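# Stow earphones in chest drawer and close it

## Task

Place the coiled earphones inside the small chest's open drawer, then push the drawer closed, with the chest still standing upright at the end.

## Robot and tools

Robot: two Franka FR3 seven-joint arms, left_arm and right_arm, each with a Robotiq 2F-140 two-finger gripper whose fingers do not fold. Bases: left_arm at (-0.058, +0.407, +0.035) m, right_arm at (-0.037, -0.309, +0.035) m. A camera stand sits behind the arms. Cameras: cam_high (fixed, 504x504), cam_left_wrist and cam_right_wrist (672x504 each).

Frame: the scene frame has its origin at table-top height midway between the nominal bases; +x points out over the table, +y toward left_arm, +z up. Camera image sides do not match arm names. All hand poses, results and offsets use these axes; a rotation offset turns the gripper about its own Hand target position. On each gripper, +z is the finger direction and y is the opening direction. end_effector_position is the point between the closed pads; the fingertips lie about 33 mm beyond it at gaps up to 40 mm, only 9 mm when wide open.

The row: every moving command is a row of 18 numbers, always for both arms, each in [-1, 1]: left dx, dy, dz, rx, ry, rz, left gripper position, force_limit, speed, then the same nine for the right arm. dx..rz are an offset, not a pose: they count from that arm's Hand target as it stood when the action or move began. Scale: 1.0 = 0.6 m for dx, dy, dz and 180 degrees for the rotation vector rx, ry, rz. An offset of all six zeros re-requests the current Hand target. Gripper position: +1 fully open (140 mm), about -0.8 pads touch, -1 closes until blocked. force_limit -1 to +1 sets grip strength (roughly 14 N to 58 N on slow closes); speed -1 to +1 sets finger speed (about 30 to 250 mm/s), and faster closes squeeze much harder. Both start at +1. The gripper numbers are absolute commands: to leave a gripper unchanged, resend the same three values (0 is a real command).

Tools:
- execute_actions(actions, cameras): actions is a list of actions; each action is a list of up to 15 rows, one per 1/30 s step, every row an offset from the action's start pose (the final row is held if fewer than 15). Repeating an offset keeps moving further. An empty list returns state and all cameras.
- move(target, speed, blend, blocking, cameras): drives grippers in straight lines to target, one row or up to 15 rows, all offsets from the same starting Hand targets. speed is m/s (0.002 to 2, default 0.25), one value or one per target; blend in m rounds corners (0 stops at each). Moves cap at 10 s, do not avoid obstacles, and lag or overshoot more when fast. blocking=false returns early while it runs.
- wait(seconds 0 to 10), stop() to brake a running move, zoom_image(camera, region [x0,y0,x1,y1] pixels, at most 504 square) on the latest image, clear_fault(arm) after a reported torque or force fault, read_manual (licence text only), finished_scene(scene: this scene's number) once the drawer is shut with the earphones inside.

Controller: each step the command is clipped to 70 mm and 16 degrees from the measured pose; Hand target in results is that clipped command, and later offsets start from it. Grippers often stop short of it; send the remainder as an offset. To stop pushing on something, command the target back beyond the gripper.

Results: end_effector_position (m) and end_effector_quat_wxyz per arm, Hand target, joint positions, velocities ("within noise" means still), joint torques, external joint torques, flange force (along gripper axes, includes held weight, noisy), Tool commands, and per gripper object_status: 0 moving, 1 blocked while opening, 2 blocked while closing (grip), 3 reached target or pads met. position_measured is in counts: 3 open, about 75 = 100 mm, 139 = 60 mm, 200 = 20 mm, 230 pads touching. move adds a line: done, off_target, moving, held or fault, plus limits=paced (clipped) or limits=held. MOTOR HOT warns of overheating; OVER-TEMPERATURE FAULT brakes that arm for 30-60 s.

Gripping: close with position -1 and confirm object_status 2. To grip harder, raise force_limit and change position slightly (-1 to -0.98). To soften, reopen and close slowly.

Avoid: a 40 N outside force on an arm, or joint contact torques over the limits (35/35/32/30/12/12/12 N m), triggers a fault stop; so do overrunning a joint range or speed limit. Do not let the two grippers or arms touch or press each other; the clearance check does not guard grippers. Do not drop or fling the earphones, knock the chest over, slam the drawer, strike fixed or heavy things, or let anything leave the table. Avoid hard squeezes on parts still resting on something, and fast swings with a load. Loose objects may occasionally get nudged by outside causes.

Each tool is called after "Request:" as a command line: name --argument value for each argument, lists and objects as JSON in quotes; but a table of rows of numbers goes row by row, as --pt "numbers of a row", without its own name.

## Session

Request:
execute_actions --actions '[]'

Request:
zoom_image --camera "cam_high" --region '[100, 120, 400, 400]'

Scene clock: 0.00 s.
left_arm: end_effector_position=(+0.3906, +0.3534, +0.3040) position_measured=3 object_status=3 end_effector_quat_wxyz=(-0.104, +0.774, -0.462, -0.421) | right_arm: end_effector_position=(+0.5086, -0.3611, +0.2859) position_measured=3 object_status=3 end_effector_quat_wxyz=(+0.657, +0.632, +0.406, +0.058)
Joint positions: left_arm=[-0.32 0.467 -0.031 -1.437 0.367 1.075 -0.844] | right_arm=[0.274 0.011 0.155 -2.572 -1.668 1.783 -1.044]
Joint velocities: within noise
Joint torques (N m): no reading
External joint torques (N m): no reading
Flange force (N): no reading
Hand target: left_arm +0.3906, +0.3534, +0.3040; -0.104, +0.774, -0.462, -0.421 | right_arm +0.5086, -0.3611, +0.2859; +0.657, +0.632, +0.406, +0.058
Tool commands: left_gripper/position=+1.0 left_gripper/force_limit=+1.0 left_gripper/speed=+1.0 right_gripper/position=+1.0 right_gripper/force_limit=+1.0 right_gripper/speed=+1.0
camera_calibration:
cam_left_wrist: T_world_to_cam=[[-0.802398, -0.554172, 0.221475, 0.450136], [-0.0399313, 0.420134, 0.906583, -0.404157], [-0.595452, 0.718597, -0.359244, 0.229469], [0, 0, 0, 1]] pos_world=[0.481688, 0.254357, 0.349144]
cam_right_wrist: T_world_to_cam=[[0.437809, 0.169359, 0.882973, -0.403825], [-0.834551, -0.288768, 0.469187, 0.188577], [0.334436, -0.942301, 0.0149133, -0.371105], [0, 0, 0, 1]] pos_world=[0.458286, -0.226846, 0.273623]

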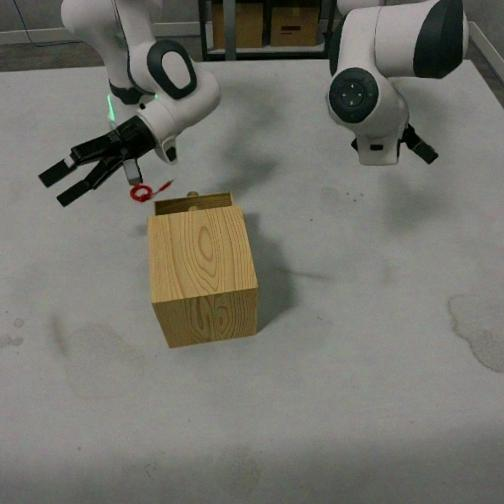

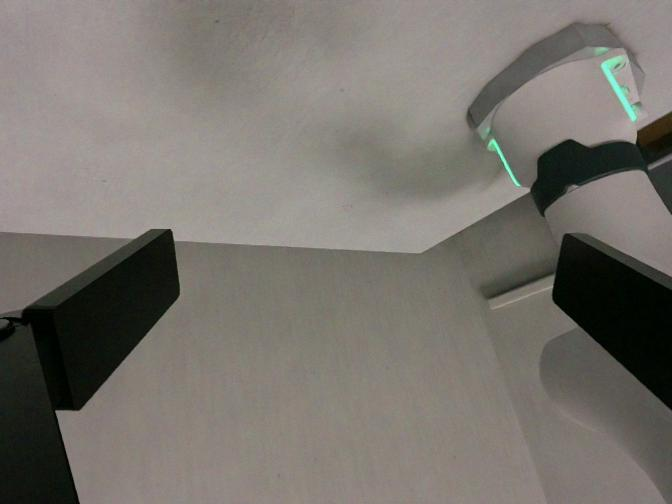

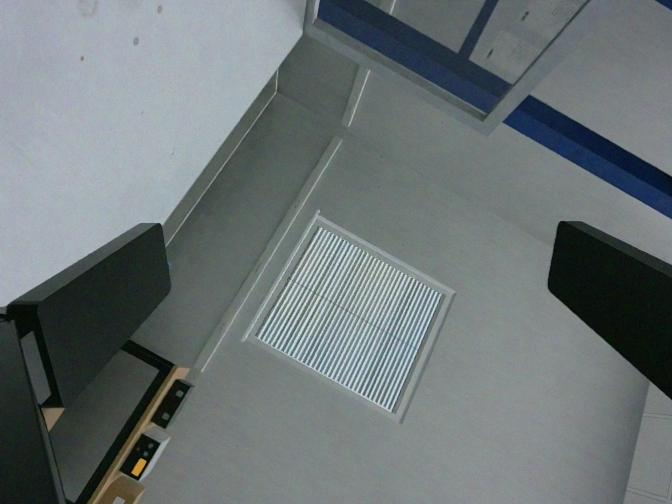

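Scaled by 1.680 from the camera's 504x504 image, which has a finer 720x720 frame.

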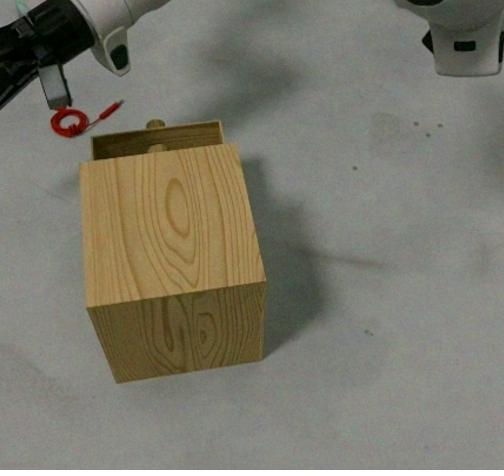

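Request:
zoom_image --camera "cam_high" --region '[120, 160, 270, 270]'

Scaled by 3.360 from the camera's 504x504 image, which has a finer 720x720 frame.

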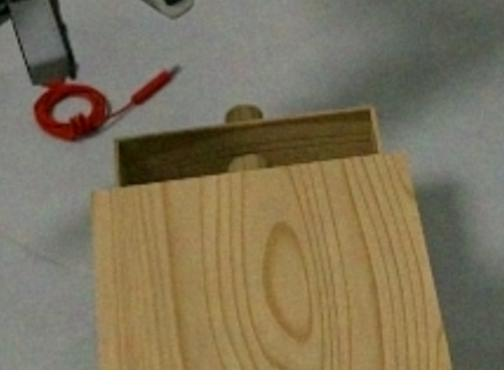

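Request:
move --pt "0 0 0 0 0 0 1 1 1 0 0 0.07 0.4787 0.0423 -0.2958 0.3 -1 -0.5" --pt "0 0 0 0 0 0 1 1 1 -0.182 0.068 0.075 0.460 -0.3854 -0.6678 0.3 -1 -0.5" --pt "0 0 0 0 0 0 1 1 1 -0.398 0.14 0.023 -0.0466 0.527 0.5075 0.3 -1 -0.5" --speed 0.6 --blend '[0.03,0.03,0]' --cameras '["cam_high","cam_right_wrist"]'

Scene clock: 57.57 s.
left_arm: end_effector_position=(+0.3906, +0.3534, +0.3040) position_measured=3 object_status=3 end_effector_quat_wxyz=(-0.104, +0.774, -0.462, -0.421) | right_arm: end_effector_position=(+0.2699, -0.2779, +0.2994) position_measured=91 object_status=3 end_effector_quat_wxyz=(+0.001, -0.004, +1.000, +0.000)
Joint positions: left_arm=[-0.32 0.467 -0.031 -1.437 0.367 1.075 -0.844] | right_arm=[-0.944 -1.151 0.725 -2.607 0.651 1.575 0.998]
Joint velocities: left_arm=[within noise] | right_arm=[0 0.001 -0.001 0 -0.001 -0.001 0.006]
Joint torques (N m): left_arm=[0.24 -42.39 1.27 23.1 1.74 -0.18 0.07] | right_arm=[-0.32 7.22 -15.32 20.9 1.1 2.32 0.02]
External joint torques (N m): left_arm=[0.18 2.93 0.69 0.63 -0.12 -0.02 0.07] | right_arm=[-0.32 -1.04 0.7 1.63 0.32 -0.19 0.02]
Flange force (N): left_arm=[6.2 -8.2 -10.1] | right_arm=[-2.4 2.7 -2.3]
Hand target: left_arm +0.3906, +0.3534, +0.3040; -0.104, +0.774, -0.462, -0.421 | right_arm +0.2698, -0.2771, +0.2997; +0.001, +0.001, +1.000, +0.000
Off the commanded pose: left_arm 0.000 m, 0 deg | right_arm 0.001 m, 1 deg.
move: done; limits=paced
camera_calibration:
cam_right_wrist: T_world_to_cam=[[0.00856733, 0.99979, -0.0186303, 0.29127], [0.939389, -0.00166104, 0.342849, -0.354154], [0.342746, -0.0204384, -0.939206, 0.32655], [0, 0, 0, 1]] pos_world=[0.218269, -0.285122, 0.433545]
Images, in order (width x height): cam_high 504x504, cam_right_wrist 672x504.

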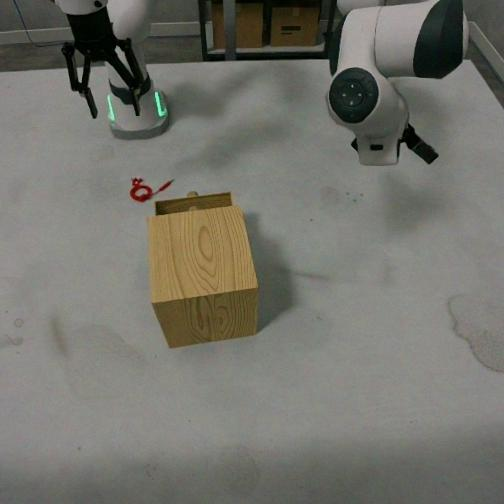

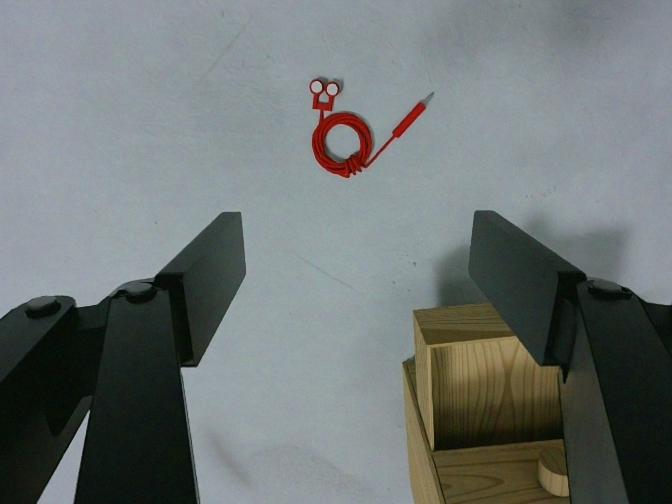

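Request:
move --pt "0 0 0 0 0 0 1 1 1 -0.0 -0.03 0 0 0 0.5 -0.445 -1 0" --pt "0 0 0 0 0 0 1 1 1 -0.0155 -0.058 -0.1 0 0 1.0 -0.445 -1 0" --pt "0 0 0 0 0 0 1 1 1 -0.0155 -0.058 -0.366 0 0 1.0 -0.445 -1 0" --speed '[0.6,0.6,0.2]' --blend '[0.03,0.02,0]' --cameras '["cam_high","cam_right_wrist"]'

Request:
zoom_image --camera "cam_right_wrist" --region '[220, 100, 500, 310]'

Scene clock: 104.03 s.
left_arm: end_effector_position=(+0.3906, +0.3534, +0.3040) position_measured=3 object_status=3 end_effector_quat_wxyz=(-0.104, +0.774, -0.462, -0.421) | right_arm: end_effector_position=(+0.2595, -0.3118, +0.0802) position_measured=185 object_status=3 end_effector_quat_wxyz=(+0.000, +1.000, -0.006, -0.002)
Joint positions: left_arm=[-0.32 0.467 -0.031 -1.437 0.367 1.075 -0.844] | right_arm=[0.398 -0.472 -0.587 -3.019 -0.477 2.561 -1.252]
Joint velocities: left_arm=[within noise] | right_arm=[0 0 0 0 -0.001 0 -0.006]
Joint torques (N m): left_arm=[0.26 -42.35 1.28 23.13 1.76 -0.18 0.1] | right_arm=[0.79 -7.91 3.18 18.9 0.1 2.88 -0.46]
External joint torques (N m): left_arm=[0.24 2.89 0.72 0.7 -0.09 -0.02 0.1] | right_arm=[0.8 0.63 -0.66 1.45 -0.36 0.24 -0.46]
Flange force (N): left_arm=[6.1 -8.4 -10.4] | right_arm=[9.2 0.9 4.8]
Hand target: left_arm +0.3906, +0.3534, +0.3040; -0.104, +0.774, -0.462, -0.421 | right_arm +0.2605, -0.3119, +0.0801; +0.000, +1.000, -0.001, -0.001
Off the commanded pose: left_arm 0.000 m, 0 deg | right_arm 0.001 m, 1 deg.
move: done; limits=paced
camera_calibration:
cam_right_wrist: T_world_to_cam=[[-0.0278646, -0.999437, -0.0186665, -0.292715], [-0.938492, 0.0197268, 0.344736, 0.224523], [-0.344174, 0.0271243, -0.938514, 0.316576], [0, 0, 0, 1]] pos_world=[0.311514, -0.305567, 0.214246]
Images, in order (width x height): cam_high 504x504, cam_right_wrist 672x504.

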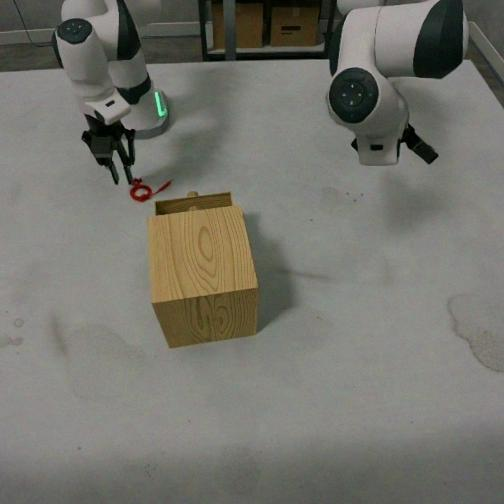

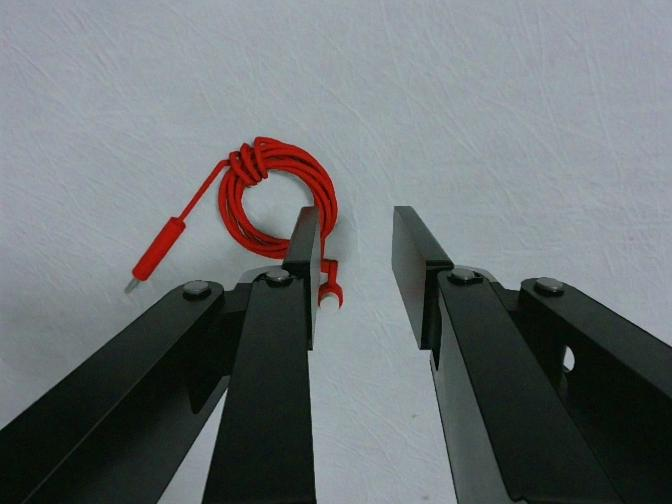

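Scaled by 1.800 from the camera's 672x504 image, which has a finer 960x720 frame.

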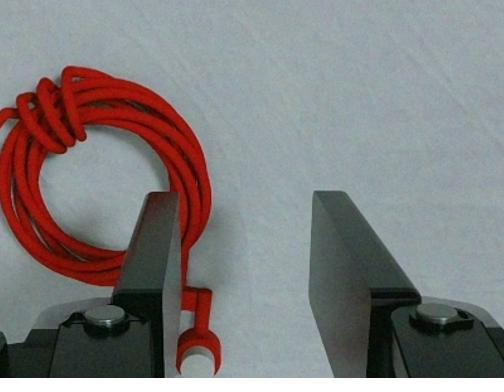

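Request:
move --target '[0,0,0,0,0,0,1,1,1,0.01,0.02,-0.042,0,0,0,-0.445,-1,0]' --speed 0.15 --cameras '["cam_right_wrist"]'

Request:
zoom_image --camera "cam_right_wrist" --region '[220, 100, 500, 310]'

Scene clock: 117.90 s.
left_arm: end_effector_position=(+0.3906, +0.3534, +0.3040) position_measured=3 object_status=3 end_effector_quat_wxyz=(-0.104, +0.774, -0.462, -0.421) | right_arm: end_effector_position=(+0.2654, -0.3002, +0.0550) position_measured=185 object_status=3 end_effector_quat_wxyz=(+0.001, +1.000, +0.003, -0.002)
Joint positions: left_arm=[-0.32 0.467 -0.031 -1.437 0.367 1.075 -0.844] | right_arm=[0.467 -0.328 -0.61 -3.01 -0.446 2.696 -1.251]
Joint velocities: left_arm=[within noise] | right_arm=[0 0.001 0 0 0 0.005 0.001]
Joint torques (N m): left_arm=[0.22 -42.38 1.26 23.11 1.74 -0.17 0.04] | right_arm=[0.54 -10.32 2.69 17.14 0.6 2.92 -0.03]
External joint torques (N m): left_arm=[0.28 2.74 0.76 0.76 -0.1 -0.01 0.04] | right_arm=[0.52 0.88 -0.23 1.36 0.24 0.27 -0.03]
Flange force (N): left_arm=[5.9 -8.2 -10.2] | right_arm=[9.4 -1.3 6.8]
Hand target: left_arm +0.3906, +0.3534, +0.3040; -0.104, +0.774, -0.462, -0.421 | right_arm +0.2665, -0.2999, +0.0549; +0.000, +1.000, -0.001, -0.001
Off the commanded pose: left_arm 0.000 m, 0 deg | right_arm 0.001 m, 0 deg.
move: done
camera_calibration:
cam_right_wrist: T_world_to_cam=[[-0.0105875, -0.999799, -0.0170462, -0.286233], [-0.938731, 0.00406507, 0.344627, 0.233929], [-0.344488, 0.0196505, -0.938585, 0.292509], [0, 0, 0, 1]] pos_world=[0.317332, -0.292874, 0.189048]
Images, in order (width x height): cam_right_wrist 672x504.

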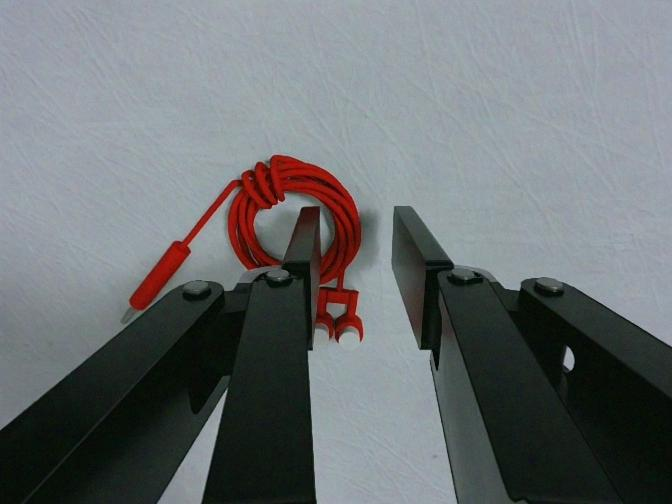

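Scaled by 1.800 from the camera's 672x504 image, which has a finer 960x720 frame.

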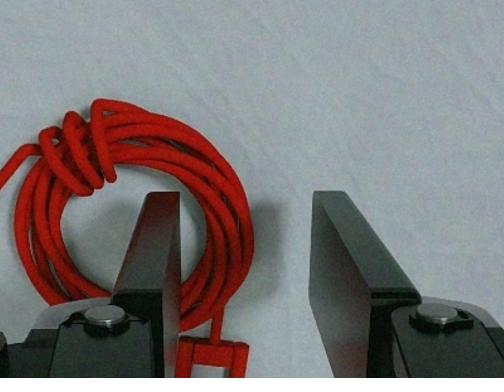

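Request:
move --target '[0,0,0,0,0,0,1,1,1,-0.002,0.0035,-0.034,0,0,0,-0.445,-1,0]' --speed 0.05 --cameras '["cam_right_wrist"]'

Request:
zoom_image --camera "cam_right_wrist" --region '[220, 130, 500, 340]'

Scene clock: 130.63 s.
left_arm: end_effector_position=(+0.3906, +0.3534, +0.3040) position_measured=3 object_status=3 end_effector_quat_wxyz=(-0.104, +0.774, -0.462, -0.421) | right_arm: end_effector_position=(+0.2648, -0.2980, +0.0349) position_measured=185 object_status=3 end_effector_quat_wxyz=(+0.001, +1.000, -0.003, -0.001)
Joint positions: left_arm=[-0.32 0.467 -0.031 -1.437 0.367 1.075 -0.844] | right_arm=[0.512 -0.227 -0.642 -3.013 -0.418 2.8 -1.251]
Joint velocities: left_arm=[within noise] | right_arm=[0.001 0 0 0 0 0.003 0.001]
Joint torques (N m): left_arm=[0.22 -42.37 1.23 23.08 1.75 -0.18 0.04] | right_arm=[0.82 -11.64 1.85 15.11 0.43 2.94 -0.38]
External joint torques (N m): left_arm=[-0.02 2.98 0.53 0.57 -0.12 -0.02 0.04] | right_arm=[0.79 0.94 -0.32 0.86 0.15 0.29 -0.38]
Flange force (N): left_arm=[6.4 -7.9 -10.0] | right_arm=[9.8 -0.8 10.0]
Hand target: left_arm +0.3906, +0.3534, +0.3040; -0.104, +0.774, -0.462, -0.421 | right_arm +0.2653, -0.2978, +0.0345; +0.000, +1.000, -0.001, -0.001
Off the commanded pose: left_arm 0.000 m, 0 deg | right_arm 0.001 m, 0 deg.
move: done
camera_calibration:
cam_right_wrist: T_world_to_cam=[[-0.0218051, -0.999613, -0.0172568, -0.281334], [-0.938901, 0.0145441, 0.34388, 0.243506], [-0.343496, 0.0237008, -0.938855, 0.274312], [0, 0, 0, 1]] pos_world=[0.316719, -0.291268, 0.168947]
Images, in order (width x height): cam_right_wrist 672x504.

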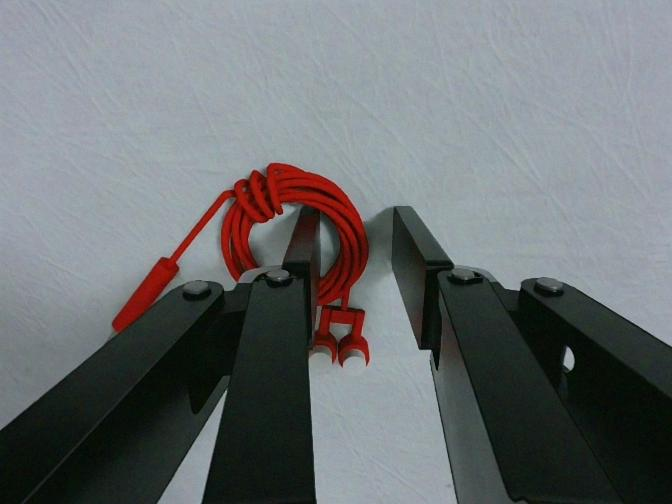

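Scaled by 1.800 from the camera's 672x504 image, which has a finer 960x720 frame.

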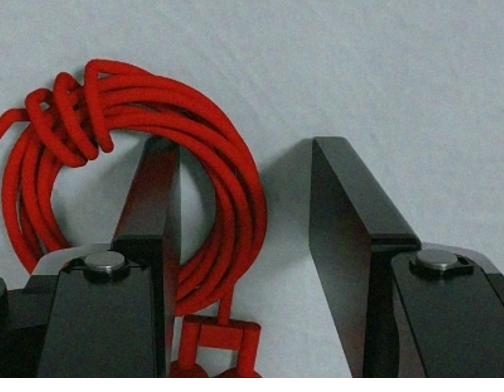

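Request:
move --pt "0 0 0 0 0 0 1 1 1 -0.0055 0.001 0 0 0 0 -0.445 -1 0" --pt "0 0 0 0 0 0 1 1 1 -0.0055 0.001 -0.001 0 0 0 -1 -0.1 -1" --speed 0.04 --cameras '["cam_right_wrist"]'

Request:
move --target '[0,0,0,0,0,0,1,1,1,0,0,0.05,0,0,0,-1,-0.1,-1]' --speed 0.05 --cameras '["cam_right_wrist"]'

Scene clock: 143.30 s.
left_arm: end_effector_position=(+0.3906, +0.3534, +0.3040) position_measured=3 object_status=3 end_effector_quat_wxyz=(-0.104, +0.774, -0.462, -0.421) | right_arm: end_effector_position=(+0.2619, -0.2973, +0.0340) position_measured=223 object_status=0 end_effector_quat_wxyz=(+0.000, +1.000, +0.000, -0.001)
Joint positions: left_arm=[-0.32 0.467 -0.031 -1.437 0.367 1.075 -0.844] | right_arm=[0.507 -0.23 -0.638 -3.021 -0.425 2.804 -1.251]
Joint torques (N m): left_arm=[0.22 -42.36 1.25 23.12 1.75 -0.18 0.06] | right_arm=[-0.25 -12.02 2.43 14.61 0.07 2.87 -0.17]
External joint torques (N m): left_arm=[0.29 3.06 0.76 0.59 -0.1 -0.03 0.06] | right_arm=[-0.26 0.47 0.27 0.39 -0.2 0.21 -0.17]
Flange force (N): left_arm=[6.3 -8.4 -10.1] | right_arm=[0.8 0.6 2.3]
Hand target: left_arm +0.3906, +0.3534, +0.3040; -0.104, +0.774, -0.462, -0.421 | right_arm +0.2620, -0.2972, +0.0339; +0.000, +1.000, -0.001, -0.001
Off the commanded pose: left_arm 0.000 m, 0 deg | right_arm 0.000 m, 0 deg.
move: done
camera_calibration:
cam_right_wrist: T_world_to_cam=[[-0.015815, -0.999718, -0.0177121, -0.282251], [-0.938836, 0.00875273, 0.344252, 0.239321], [-0.344, 0.0220731, -0.93871, 0.27211], [0, 0, 0, 1]] pos_world=[0.313826, -0.290272, 0.168047]
Images, in order (width x height): cam_right_wrist 672x504.

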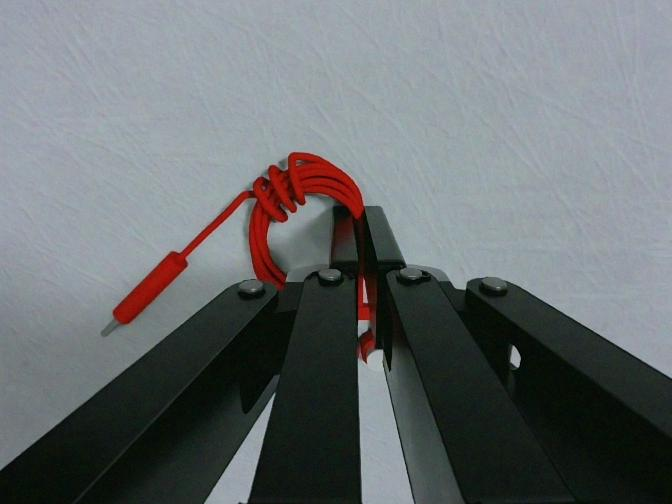

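Scene clock: 144.63 s.
left_arm: end_effector_position=(+0.3906, +0.3534, +0.3040) position_measured=3 object_status=3 end_effector_quat_wxyz=(-0.104, +0.774, -0.462, -0.421) | right_arm: end_effector_position=(+0.2627, -0.2970, +0.0636) position_measured=223 object_status=2 end_effector_quat_wxyz=(+0.000, +1.000, +0.003, +0.000)
Joint positions: left_arm=[-0.32 0.467 -0.031 -1.437 0.367 1.075 -0.844] | right_arm=[0.443 -0.379 -0.577 -3.02 -0.45 2.657 -1.24]
Joint velocities: left_arm=[within noise] | right_arm=[-0.001 -0.001 0 -0.001 -0.001 -0.005 -0.001]
Joint torques (N m): left_arm=[0.25 -42.35 1.27 23.12 1.74 -0.18 0.06] | right_arm=[-0.02 -10.84 3.09 17.39 0.56 2.5 0]
External joint torques (N m): left_arm=[0.05 2.81 0.59 0.71 -0.11 -0.03 0.06] | right_arm=[0 -0.4 0.01 0.9 0.16 -0.18 0]
Flange force (N): left_arm=[6.2 -8.0 -10.3] | right_arm=[1.5 0.0 -3.0]
Hand target: left_arm +0.3906, +0.3534, +0.3040; -0.104, +0.774, -0.462, -0.421 | right_arm +0.2620, -0.2972, +0.0639; +0.000, +1.000, -0.001, -0.001
Off the commanded pose: left_arm 0.000 m, 0 deg | right_arm 0.001 m, 0 deg.
move: done
camera_calibration:
cam_right_wrist: T_world_to_cam=[[-0.00932669, -0.999801, -0.0176205, -0.283202], [-0.940144, 0.00276447, 0.340768, 0.228706], [-0.340651, 0.019744, -0.939982, 0.298697], [0, 0, 0, 1]] pos_world=[0.314126, -0.289675, 0.197845]
Images, in order (width x height): cam_right_wrist 672x504.

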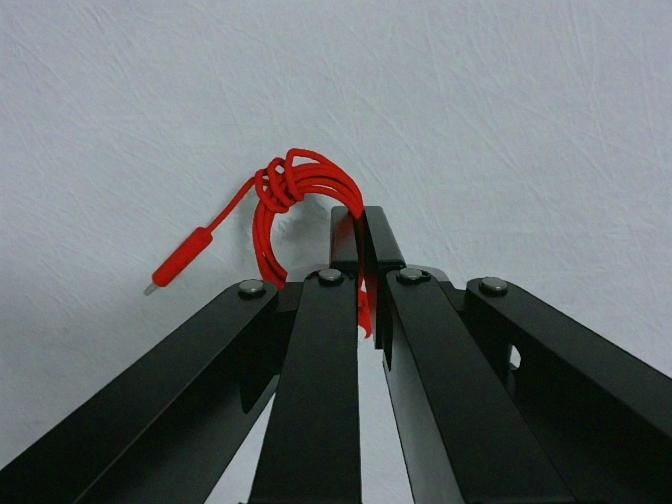

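Request:
move --pt "0 0 0 0 0 0 1 1 1 0.03 0.015 0.527 0 0 0 -1 -0.1 -1" --pt "0 0 0 0 0 0 1 1 1 0.197 0.162 0.56 0 0 -0.5 -1 -0.1 -1" --pt "0 0 0 0 0 0 1 1 1 0.297 0.317 0.51 0 0 -0.961 -1 -0.1 -1" --speed '[0.2,0.35,0.35]' --blend '[0.04,0.04,0]' --cameras '["cam_high","cam_right_wrist"]'

Request:
zoom_image --camera "cam_high" --region '[100, 80, 310, 290]'

Scene clock: 160.97 s.
left_arm: end_effector_position=(+0.3906, +0.3534, +0.3040) position_measured=3 object_status=3 end_effector_quat_wxyz=(-0.104, +0.774, -0.462, -0.421) | right_arm: end_effector_position=(+0.4409, -0.1075, +0.3696) position_measured=223 object_status=2 end_effector_quat_wxyz=(+0.001, -0.065, +0.998, +0.000)
Joint positions: left_arm=[-0.32 0.467 -0.031 -1.437 0.367 1.075 -0.844] | right_arm=[-0.978 -0.418 1.139 -1.919 0.383 1.727 1.54]
Joint velocities: left_arm=[within noise] | right_arm=[-0.001 0.001 -0.001 0 -0.002 -0.001 0.004]
Joint torques (N m): left_arm=[0.2 -42.37 1.27 23.12 1.75 -0.18 0.08] | right_arm=[-0.24 0.29 -11.43 24.89 1.14 2.28 -0.01]
External joint torques (N m): left_arm=[0.2 2.75 0.74 0.74 -0.1 -0.02 0.08] | right_arm=[-0.17 -1.2 0.76 1.92 0.34 -0.18 -0.01]
Flange force (N): left_arm=[6.0 -8.2 -10.3] | right_arm=[-4.8 3.1 -4.3]
Hand target: left_arm +0.3906, +0.3534, +0.3040; -0.104, +0.774, -0.462, -0.421 | right_arm +0.4402, -0.1070, +0.3699; +0.001, -0.061, +0.998, +0.000
Off the commanded pose: left_arm 0.000 m, 0 deg | right_arm 0.001 m, 1 deg.
move: done
camera_calibration:
cam_right_wrist: T_world_to_cam=[[-0.113715, 0.993355, -0.0177573, 0.173588], [0.932142, 0.112858, 0.344055, -0.523463], [0.343773, 0.022572, -0.938781, 0.341361], [0, 0, 0, 1]] pos_world=[0.390331, -0.121063, 0.503646]
Images, in order (width x height): cam_high 504x504, cam_right_wrist 672x504.

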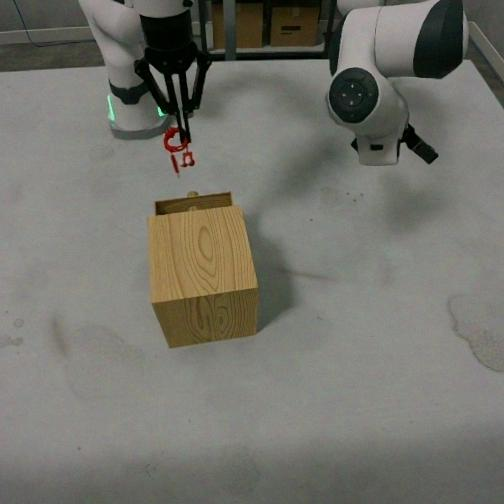

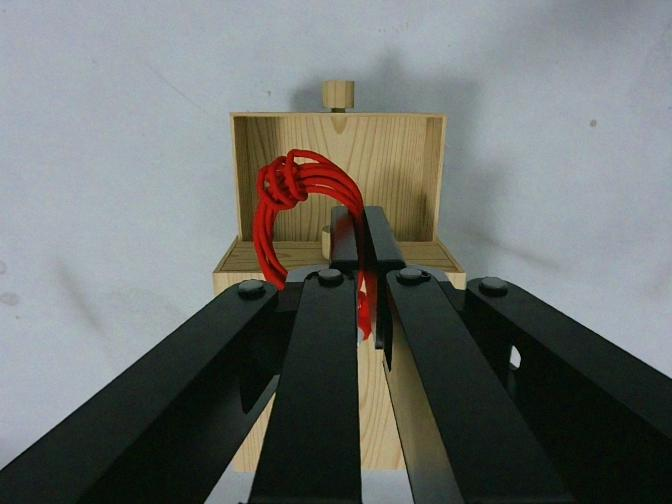

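Scaled by 2.400 from the camera's 504x504 image, which has a finer 720x720 frame.

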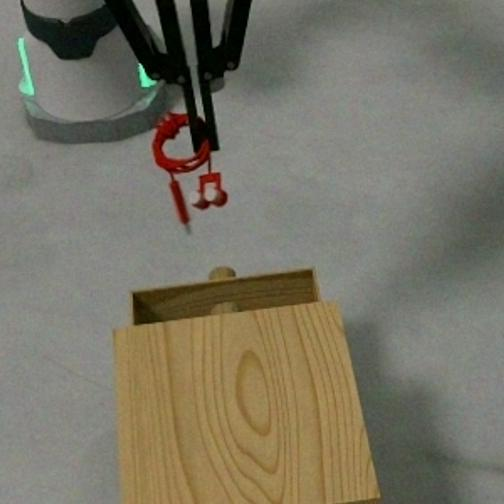

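Request:
move --pt "0 0 0 0 0 0 1 1 1 0.0147 0.0117 -0.05 0 0 0 -1 -0.1 -1" --pt "0 0 0 0 0 0 1 1 1 0.0147 0.0117 -0.283 0 0 0 -1 -0.1 -1" --speed 0.1 --blend '[0.01,0]' --cameras '["cam_high","cam_right_wrist"]'

Request:
zoom_image --camera "cam_high" --region '[120, 130, 270, 260]'

Scene clock: 179.93 s.
left_arm: end_effector_position=(+0.3906, +0.3534, +0.3040) position_measured=3 object_status=3 end_effector_quat_wxyz=(-0.104, +0.774, -0.462, -0.421) | right_arm: end_effector_position=(+0.4467, -0.1004, +0.1992) position_measured=223 object_status=2 end_effector_quat_wxyz=(-0.002, -0.058, +0.998, -0.001)
Joint positions: left_arm=[-0.32 0.467 -0.031 -1.437 0.367 1.075 -0.844] | right_arm=[-1.257 -0.362 1.563 -2.193 0.432 2.14 1.548]
Joint velocities: left_arm=[within noise] | right_arm=[0.001 0.001 0.002 -0.002 0 0.003 0.001]
Joint torques (N m): left_arm=[0.25 -42.35 1.26 23.16 1.74 -0.18 0.1] | right_arm=[-0.75 9.44 -10.42 23.95 0.71 2.95 -0.44]
External joint torques (N m): left_arm=[0.14 2.72 0.65 0.8 -0.11 -0.02 0.1] | right_arm=[-0.77 -0.15 0.69 1.83 0.02 0.5 -0.44]
Flange force (N): left_arm=[6.0 -8.2 -10.5] | right_arm=[0.0 0.0 0.0]
Hand target: left_arm +0.3906, +0.3534, +0.3040; -0.104, +0.774, -0.462, -0.421 | right_arm +0.4490, -0.1000, +0.2001; +0.001, -0.061, +0.998, +0.000
Off the commanded pose: left_arm 0.000 m, 0 deg | right_arm 0.002 m, 0 deg.
move: done
camera_calibration:
cam_right_wrist: T_world_to_cam=[[-0.100336, 0.994728, -0.021211, 0.159175], [0.935913, 0.101595, 0.337262, -0.472609], [0.337639, 0.0139878, -0.941172, 0.181656], [0, 0, 0, 1]] pos_world=[0.396958, -0.112862, 0.333739]
Images, in order (width x height): cam_high 504x504, cam_right_wrist 672x504.

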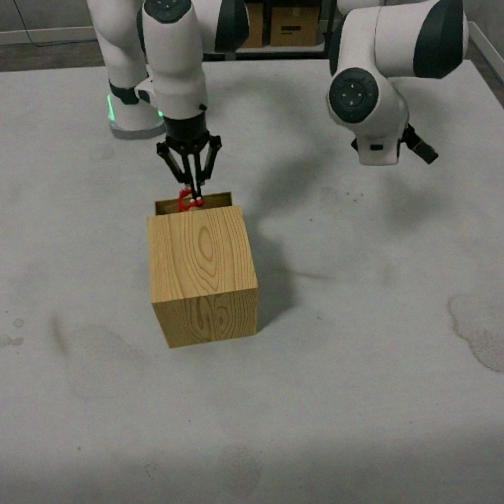

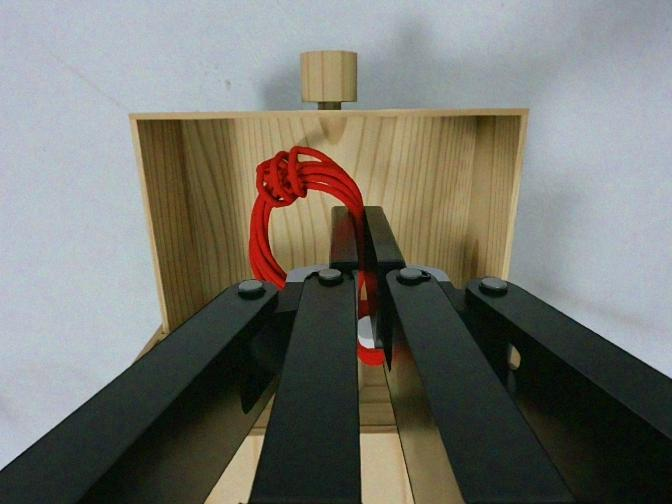

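Scaled by 3.360 from the camera's 504x504 image, which has a finer 720x720 frame.

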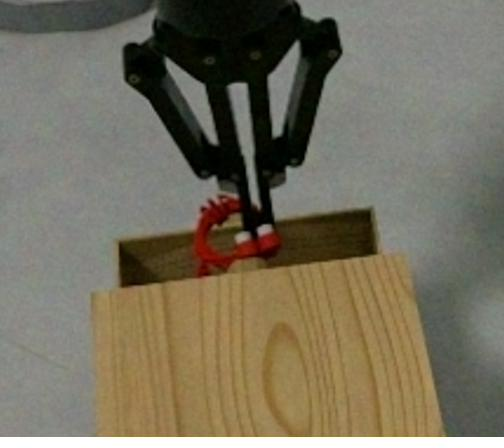

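Request:
move --pt "0 0 0 0 0 0 1 1 1 -0.002 0.025 0.02 0 0 0 -1 -0.1 -1" --pt "0 0 0 0 0 0 1 1 1 -0.002 0.025 -0.1 0 0 0 -1 -0.1 -1" --speed 0.06 --blend '[0.005,0]' --cameras '["cam_high","cam_right_wrist"]'

Request:
zoom_image --camera "cam_high" --region '[120, 130, 270, 260]'

Scene clock: 191.13 s.
left_arm: end_effector_position=(+0.3906, +0.3534, +0.3040) position_measured=3 object_status=3 end_effector_quat_wxyz=(-0.104, +0.774, -0.462, -0.421) | right_arm: end_effector_position=(+0.4466, -0.0851, +0.1398) position_measured=223 object_status=2 end_effector_quat_wxyz=(-0.001, -0.057, +0.998, -0.001)
Joint positions: left_arm=[-0.32 0.467 -0.031 -1.437 0.367 1.075 -0.844] | right_arm=[-1.472 -0.409 1.833 -2.225 0.522 2.263 1.522]
Joint velocities: left_arm=[within noise] | right_arm=[-0.001 0.002 0 0 0 0.004 -0.003]
Joint torques (N m): left_arm=[0.22 -42.37 1.28 23.11 1.76 -0.17 0.09] | right_arm=[-0.3 17.31 -11.46 22.04 0.58 2.83 -0.45]
External joint torques (N m): left_arm=[0.11 3.09 0.66 0.58 -0.11 -0.01 0.09] | right_arm=[-0.29 -0.64 0.48 1.52 -0.04 0.38 -0.45]
Flange force (N): left_arm=[6.5 -8.3 -10.2] | right_arm=[-10.5 2.0 3.9]
Hand target: left_arm +0.3906, +0.3534, +0.3040; -0.104, +0.774, -0.462, -0.421 | right_arm +0.4478, -0.0850, +0.1401; +0.001, -0.061, +0.998, +0.000
Off the commanded pose: left_arm 0.000 m, 0 deg | right_arm 0.001 m, 0 deg.
move: done
camera_calibration:
cam_right_wrist: T_world_to_cam=[[-0.0985127, 0.994944, -0.0195446, 0.141486], [0.935326, 0.0992802, 0.339572, -0.45422], [0.339796, 0.0151716, -0.940377, 0.124563], [0, 0, 0, 1]] pos_world=[0.396456, -0.0975656, 0.274142]
Images, in order (width x height): cam_high 504x504, cam_right_wrist 672x504.

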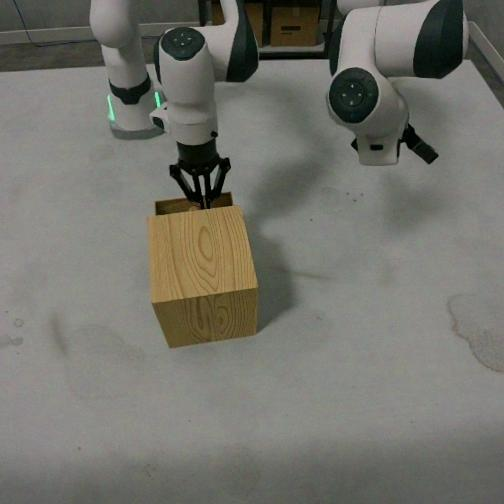

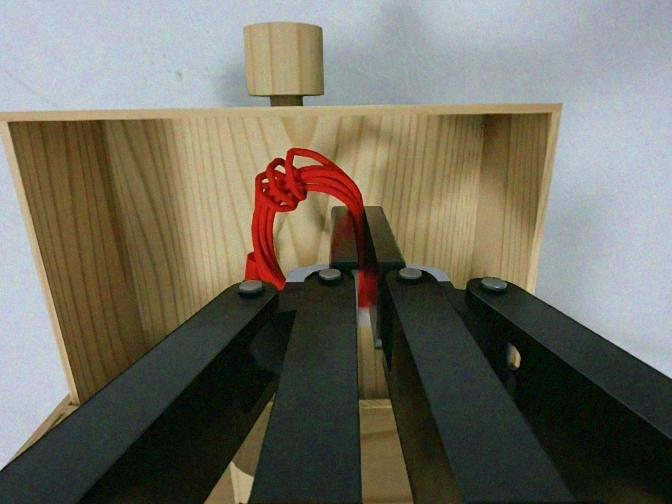

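Scaled by 3.360 from the camera's 504x504 image, which has a finer 720x720 frame.

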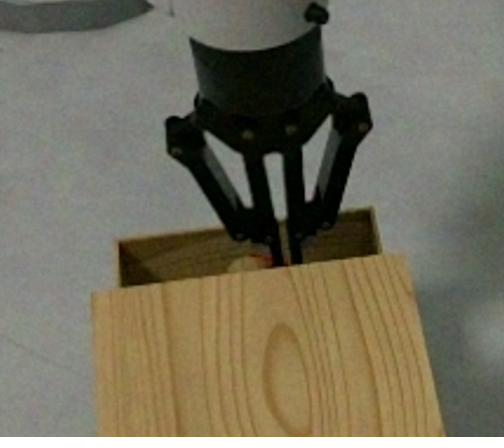

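Request:
move --target '[0,0,0,0,0,0,1,1,1,0,0,-0.055,0,0,0,-1,-0.1,-1]' --speed 0.04 --cameras '["cam_right_wrist"]'

Scene clock: 198.03 s.
left_arm: end_effector_position=(+0.3906, +0.3534, +0.3040) position_measured=3 object_status=3 end_effector_quat_wxyz=(-0.104, +0.774, -0.462, -0.421) | right_arm: end_effector_position=(+0.4468, -0.0846, +0.1072) position_measured=223 object_status=2 end_effector_quat_wxyz=(-0.001, -0.058, +0.998, +0.000)
Joint positions: left_arm=[-0.32 0.467 -0.031 -1.437 0.367 1.075 -0.844] | right_arm=[-1.58 -0.445 1.962 -2.238 0.58 2.327 1.486]
Joint velocities: left_arm=[within noise] | right_arm=[-0.001 0 0.001 0 0.002 0.005 -0.005]
Joint torques (N m): left_arm=[0.24 -42.37 1.25 23.09 1.75 -0.16 0.06] | right_arm=[-0.36 21.05 -11.62 20.87 0.61 2.66 -0.29]
External joint torques (N m): left_arm=[0.28 2.92 0.75 0.62 -0.09 -0.01 0.06] | right_arm=[-0.38 -0.82 0.72 1.25 0.01 0.2 -0.29]
Flange force (N): left_arm=[6.1 -8.2 -9.9] | right_arm=[-10.3 2.1 5.3]
Hand target: left_arm +0.3906, +0.3534, +0.3040; -0.104, +0.774, -0.462, -0.421 | right_arm +0.4478, -0.0850, +0.1071; +0.001, -0.061, +0.998, +0.000
Off the commanded pose: left_arm 0.000 m, 0 deg | right_arm 0.001 m, 0 deg.
move: done
camera_calibration:
cam_right_wrist: T_world_to_cam=[[-0.0989143, 0.994925, -0.0184323, 0.140558], [0.935242, 0.099276, 0.339804, -0.443346], [0.339909, 0.0163729, -0.940316, 0.0938001], [0, 0, 0, 1]] pos_world=[0.396655, -0.0973673, 0.241443]
Images, in order (width x height): cam_right_wrist 672x504.

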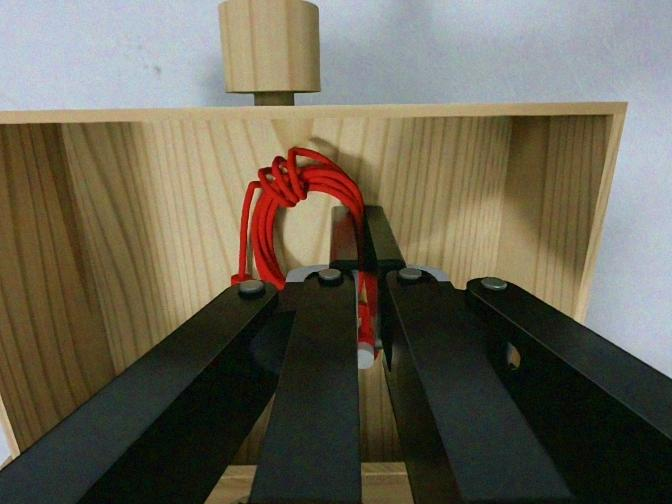

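Request:
move --target '[0,0,0,0,0,0,1,1,1,0,0,-0.02,0,0,0,-1,-0.1,-1]' --speed 0.03 --cameras '["cam_right_wrist"]'

Scene clock: 203.93 s.
left_arm: end_effector_position=(+0.3906, +0.3534, +0.3040) position_measured=3 object_status=3 end_effector_quat_wxyz=(-0.104, +0.774, -0.462, -0.421) | right_arm: end_effector_position=(+0.4493, -0.0820, +0.1021) position_measured=223 object_status=2 end_effector_quat_wxyz=(+0.000, -0.056, +0.998, +0.006)
Joint positions: left_arm=[-0.32 0.467 -0.031 -1.437 0.367 1.075 -0.844] | right_arm=[-1.615 -0.448 1.996 -2.233 0.597 2.338 1.476]
Joint torques (N m): left_arm=[0.23 -42.35 1.25 23.13 1.74 -0.16 0.12] | right_arm=[0.38 21.58 -11.27 20.42 0.63 2.46 -0.24]
External joint torques (N m): left_arm=[0.42 2.63 0.85 0.81 -0.08 -0.02 0.11] | right_arm=[0.41 -1.35 1.05 0.87 0.04 -0.01 -0.24]
External joint torques when the fault began: right_arm=[-0.71 -6.59 5.91 -3 0.85 1.78 -0.4]
Flange force (N): left_arm=[5.6 -8.3 -10.2] | right_arm=[-8.0 2.9 5.1]
Flange force when the fault began (N): right_arm=[-23.1 5.1 38.6]
Hand target: left_arm +0.3906, +0.3534, +0.3040; -0.104, +0.774, -0.462, -0.421 | right_arm +0.4493, -0.0820, +0.1021; +0.000, -0.056, +0.998, +0.006 (not the last commanded pose)
Tool commands: left_gripper/position=+1.0 left_gripper/force_limit=+1.0 left_gripper/speed=+1.0 right_gripper/position=-1.0 right_gripper/force_limit=-0.098039 right_gripper/speed=-1.0
Off the commanded pose: left_arm 0.000 m, 0 deg | right_arm 0.008 m, 1 deg.
FORCE FAULT: contact force on the right arm reached its limit, and that arm stopped. The contact can be on any part of that arm, not only on its tool. That arm is still stopped at the end of this call. While its stop runs, that arm takes no new command, but execute_actions still moves its gripper.
CLEAR FAULT: the right arm stays stopped (Reflex) until you call clear_fault(arm="right_arm").
move: fault (right_arm)
camera_calibration:
cam_right_wrist: T_world_to_cam=[[-0.0963636, 0.99532, -0.00720764, 0.135894], [0.935376, 0.0930308, 0.3412, -0.444931], [0.340274, 0.0261374, -0.939963, 0.0887973], [0, 0, 0, 1]] pos_world=[0.399058, -0.0961871, 0.236256]
Images, in order (width x height): cam_right_wrist 672x504.

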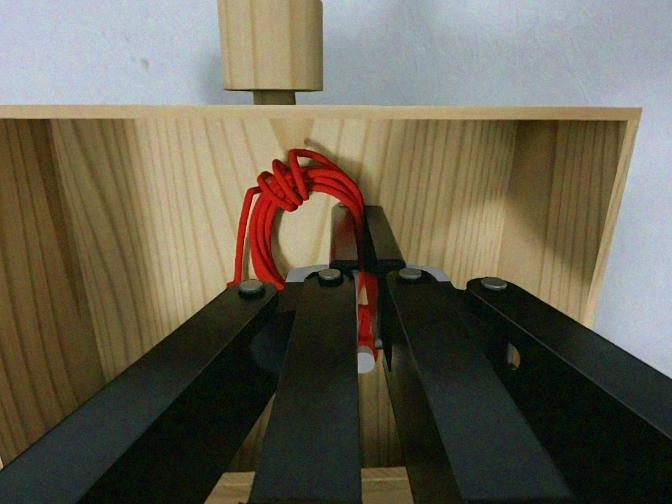

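Request:
clear_fault --arm "right_arm"

Request:
move --pt "0 0 0 0 0 0 1 1 1 -0.002 0 0.007 0 0 0 -1 -0.098039 -1" --pt "0 0 0 0 0 0 1 1 1 -0.002 0 0.0071 0 0 0 -0.35 -0.1 -1" --speed 0.03 --cameras '["cam_right_wrist"]'

Scene clock: 210.40 s.
left_arm: end_effector_position=(+0.3906, +0.3534, +0.3040) position_measured=3 object_status=3 end_effector_quat_wxyz=(-0.104, +0.774, -0.462, -0.421) | right_arm: end_effector_position=(+0.4493, -0.0820, +0.1021) position_measured=223 object_status=2 end_effector_quat_wxyz=(+0.000, -0.056, +0.998, +0.006)
Joint positions: left_arm=[-0.32 0.467 -0.031 -1.437 0.367 1.075 -0.844] | right_arm=[-1.615 -0.448 1.996 -2.233 0.597 2.338 1.476]
Joint torques (N m): left_arm=[0.24 -42.35 1.28 23.12 1.73 -0.18 0.08] | right_arm=[0.38 21.55 -11.26 20.43 0.61 2.45 -0.15]
External joint torques (N m): left_arm=[0.22 2.96 0.73 0.62 -0.12 -0.03 0.08] | right_arm=[0.52 -1.35 1.14 0.94 0.02 -0.02 -0.15]
Flange force (N): left_arm=[6.2 -8.3 -10.1] | right_arm=[-7.9 3.2 4.8]
Hand target: left_arm +0.3906, +0.3534, +0.3040; -0.104, +0.774, -0.462, -0.421 | right_arm +0.4493, -0.0820, +0.1021; +0.000, -0.056, +0.998, +0.006 (not the last commanded pose)
Tool commands: left_gripper/position=+1.0 left_gripper/force_limit=+1.0 left_gripper/speed=+1.0 right_gripper/position=-1.0 right_gripper/force_limit=-0.098039 right_gripper/speed=-1.0
Off the commanded pose: left_arm 0.000 m, 0 deg | right_arm 0.008 m, 1 deg.
FORCE FAULT, CONTINUED: the right arm's stop, for the force fault that an earlier result reported, is over. The call counts as one of the actions that you can send in this scene. That arm's target is now where it stood when the stop ended, not its last command. That arm accepts commands again.
CLEAR FAULT: your call cleared the right arm's force fault. If the contact force or a joint's load stays at its limit, that arm stops again.

Scene clock: 212.63 s.
left_arm: end_effector_position=(+0.3906, +0.3534, +0.3040) position_measured=3 object_status=3 end_effector_quat_wxyz=(-0.104, +0.774, -0.462, -0.421) | right_arm: end_effector_position=(+0.4497, -0.0820, +0.1068) position_measured=173 object_status=0 end_effector_quat_wxyz=(+0.002, -0.058, +0.998, +0.006)
Joint positions: left_arm=[-0.32 0.467 -0.031 -1.437 0.367 1.075 -0.844] | right_arm=[-1.594 -0.443 1.974 -2.234 0.591 2.334 1.476]
Joint torques (N m): left_arm=[0.23 -42.4 1.25 23.13 1.74 -0.17 0.09] | right_arm=[0.82 21.37 -12.41 20.7 0.54 2.3 -0.13]
External joint torques (N m): left_arm=[0.24 2.87 0.74 0.67 -0.1 -0.02 0.09] | right_arm=[0.85 -0.94 -0.09 1.05 -0.05 -0.17 -0.13]
Flange force (N): left_arm=[6.1 -8.3 -10.2] | right_arm=[-2.5 2.2 -1.3]
Hand target: left_arm +0.3906, +0.3534, +0.3040; -0.104, +0.774, -0.462, -0.421 | right_arm +0.4481, -0.0820, +0.1063; +0.000, -0.056, +0.998, +0.006
Off the commanded pose: left_arm 0.000 m, 0 deg | right_arm 0.002 m, 0 deg.
move: done
camera_calibration:
cam_right_wrist: T_world_to_cam=[[-0.100048, 0.994956, -0.00732767, 0.137578], [0.933687, 0.0964266, 0.344864, -0.446226], [0.343831, 0.0276611, -0.938624, 0.0914771], [0, 0, 0, 1]] pos_world=[0.398947, -0.0963859, 0.240758]
Images, in order (width x height): cam_right_wrist 672x504.

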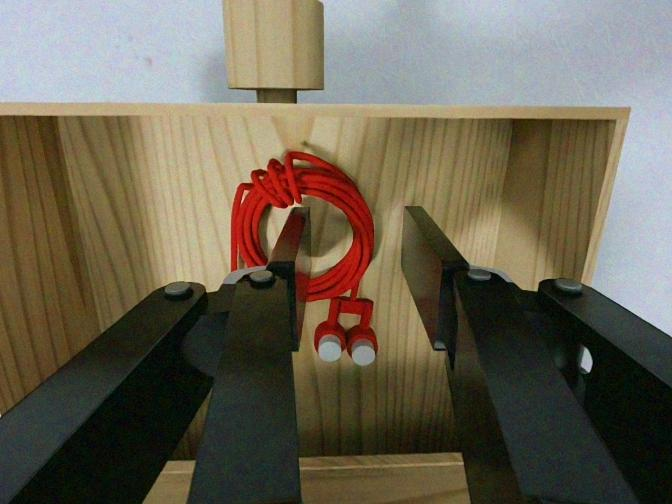

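Request:
move --target '[0,0,0,0,0,0,1,1,1,0,0,0.06,0,0,0,-0.35,-0.1,-1]' --speed 0.05 --cameras '["cam_right_wrist"]'

Scene clock: 219.63 s.
left_arm: end_effector_position=(+0.3906, +0.3534, +0.3040) position_measured=3 object_status=3 end_effector_quat_wxyz=(-0.104, +0.774, -0.462, -0.421) | right_arm: end_effector_position=(+0.4491, -0.0821, +0.1426) position_measured=173 object_status=3 end_effector_quat_wxyz=(+0.001, -0.060, +0.998, +0.006)
Joint positions: left_arm=[-0.32 0.467 -0.031 -1.437 0.367 1.075 -0.844] | right_arm=[-1.479 -0.397 1.838 -2.221 0.523 2.267 1.515]
Joint velocities: left_arm=[within noise] | right_arm=[0.001 0.001 -0.001 0.001 0.001 -0.004 0.006]
Joint torques (N m): left_arm=[0.27 -42.37 1.3 23.08 1.74 -0.17 0.11] | right_arm=[0.92 16.98 -11.84 22.38 0.58 2.24 -0.06]
External joint torques (N m): left_arm=[0.26 2.88 0.76 0.64 -0.11 -0.02 0.11] | right_arm=[0.97 -1.02 -0.13 1.55 -0.06 -0.24 -0.06]
Flange force (N): left_arm=[6.0 -8.3 -10.0] | right_arm=[-2.3 2.7 -3.1]
Hand target: left_arm +0.3906, +0.3534, +0.3040; -0.104, +0.774, -0.462, -0.421 | right_arm +0.4481, -0.0820, +0.1423; +0.000, -0.056, +0.998, +0.006
Off the commanded pose: left_arm 0.000 m, 0 deg | right_arm 0.001 m, 0 deg.
move: done
camera_calibration:
cam_right_wrist: T_world_to_cam=[[-0.102977, 0.994668, -0.0056361, 0.138871], [0.933711, 0.0986161, 0.344177, -0.457767], [0.342898, 0.0301797, -0.938888, 0.125919], [0, 0, 0, 1]] pos_world=[0.398545, -0.0967872, 0.27656]
Images, in order (width x height): cam_right_wrist 672x504.

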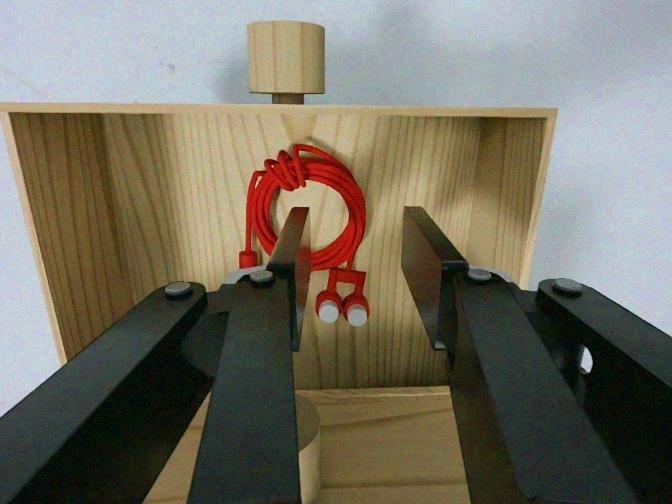

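Request:
move --pt "0 0 0 0 0 0 1 1 1 0 0 0.213 0 0 0 -0.35 -0.1 -1" --pt "0 0 0 0 0 0 1 1 1 -0.197 -0.08 0.213 0.0198 -0.1655 0 0.43 1 0" --speed '[0.15,0.2]' --blend '[0.03,0]' --cameras '["cam_high","cam_right_wrist"]'

Request:
zoom_image --camera "cam_high" --region '[120, 130, 270, 260]'

Scene clock: 263.47 s.
left_arm: end_effector_position=(+0.3906, +0.3534, +0.3040) position_measured=3 object_status=3 end_effector_quat_wxyz=(-0.104, +0.774, -0.462, -0.421) | right_arm: end_effector_position=(+0.3294, -0.1299, +0.2697) position_measured=75 object_status=0 end_effector_quat_wxyz=(+0.256, -0.054, +0.965, +0.022)
Joint positions: left_arm=[-0.32 0.467 -0.031 -1.437 0.367 1.075 -0.844] | right_arm=[-0.195 -1.147 0.827 -2.924 0.865 2.357 1.416]
Joint torques (N m): left_arm=[0.21 -42.36 1.27 23.14 1.74 -0.17 0.08] | right_arm=[0.81 5.11 -13.76 20.07 0.73 3.59 -0.32]
External joint torques (N m): left_arm=[0.14 2.81 0.69 0.75 -0.1 -0.01 0.08] | right_arm=[0.83 -0.33 -0.22 0.94 -0.05 0.2 -0.31]
Flange force (N): left_arm=[6.1 -8.2 -10.4] | right_arm=[0.2 0.2 -1.6]
Hand target: left_arm +0.3906, +0.3534, +0.3040; -0.104, +0.774, -0.462, -0.421 | right_arm +0.3299, -0.1300, +0.2701; +0.258, -0.056, +0.964, +0.022
Off the commanded pose: left_arm 0.000 m, 0 deg | right_arm 0.001 m, 0 deg.
move: done
camera_calibration:
cam_right_wrist: T_world_to_cam=[[-0.091709, 0.995761, 0.00702184, 0.167771], [0.643583, 0.0538897, 0.763477, -0.408428], [0.759862, 0.0745369, -0.645797, 0.077088], [0, 0, 0, 1]] pos_world=[0.219667, -0.150796, 0.360431]
Images, in order (width x height): cam_high 504x504, cam_right_wrist 672x504.

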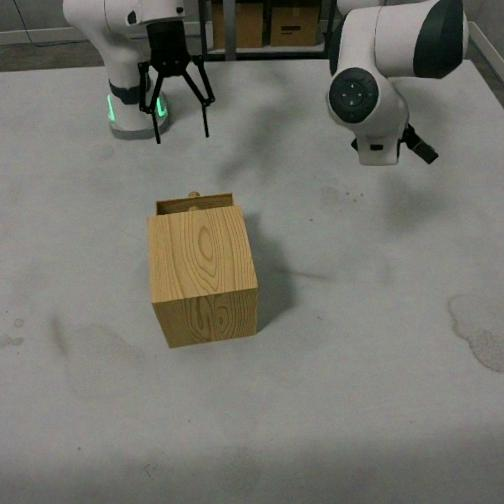

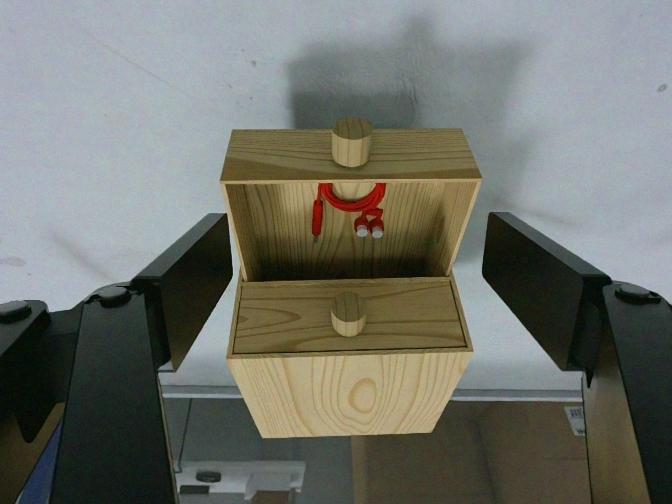

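Scaled by 3.360 from the camera's 504x504 image, which has a finer 720x720 frame.

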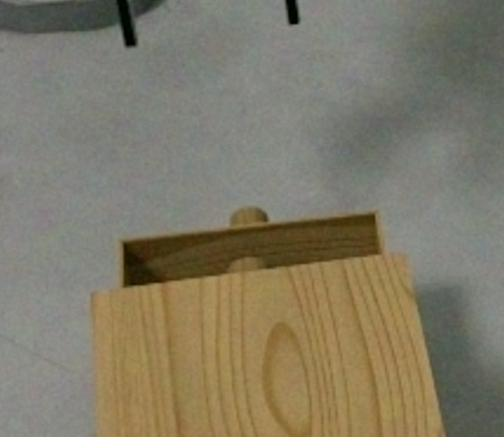

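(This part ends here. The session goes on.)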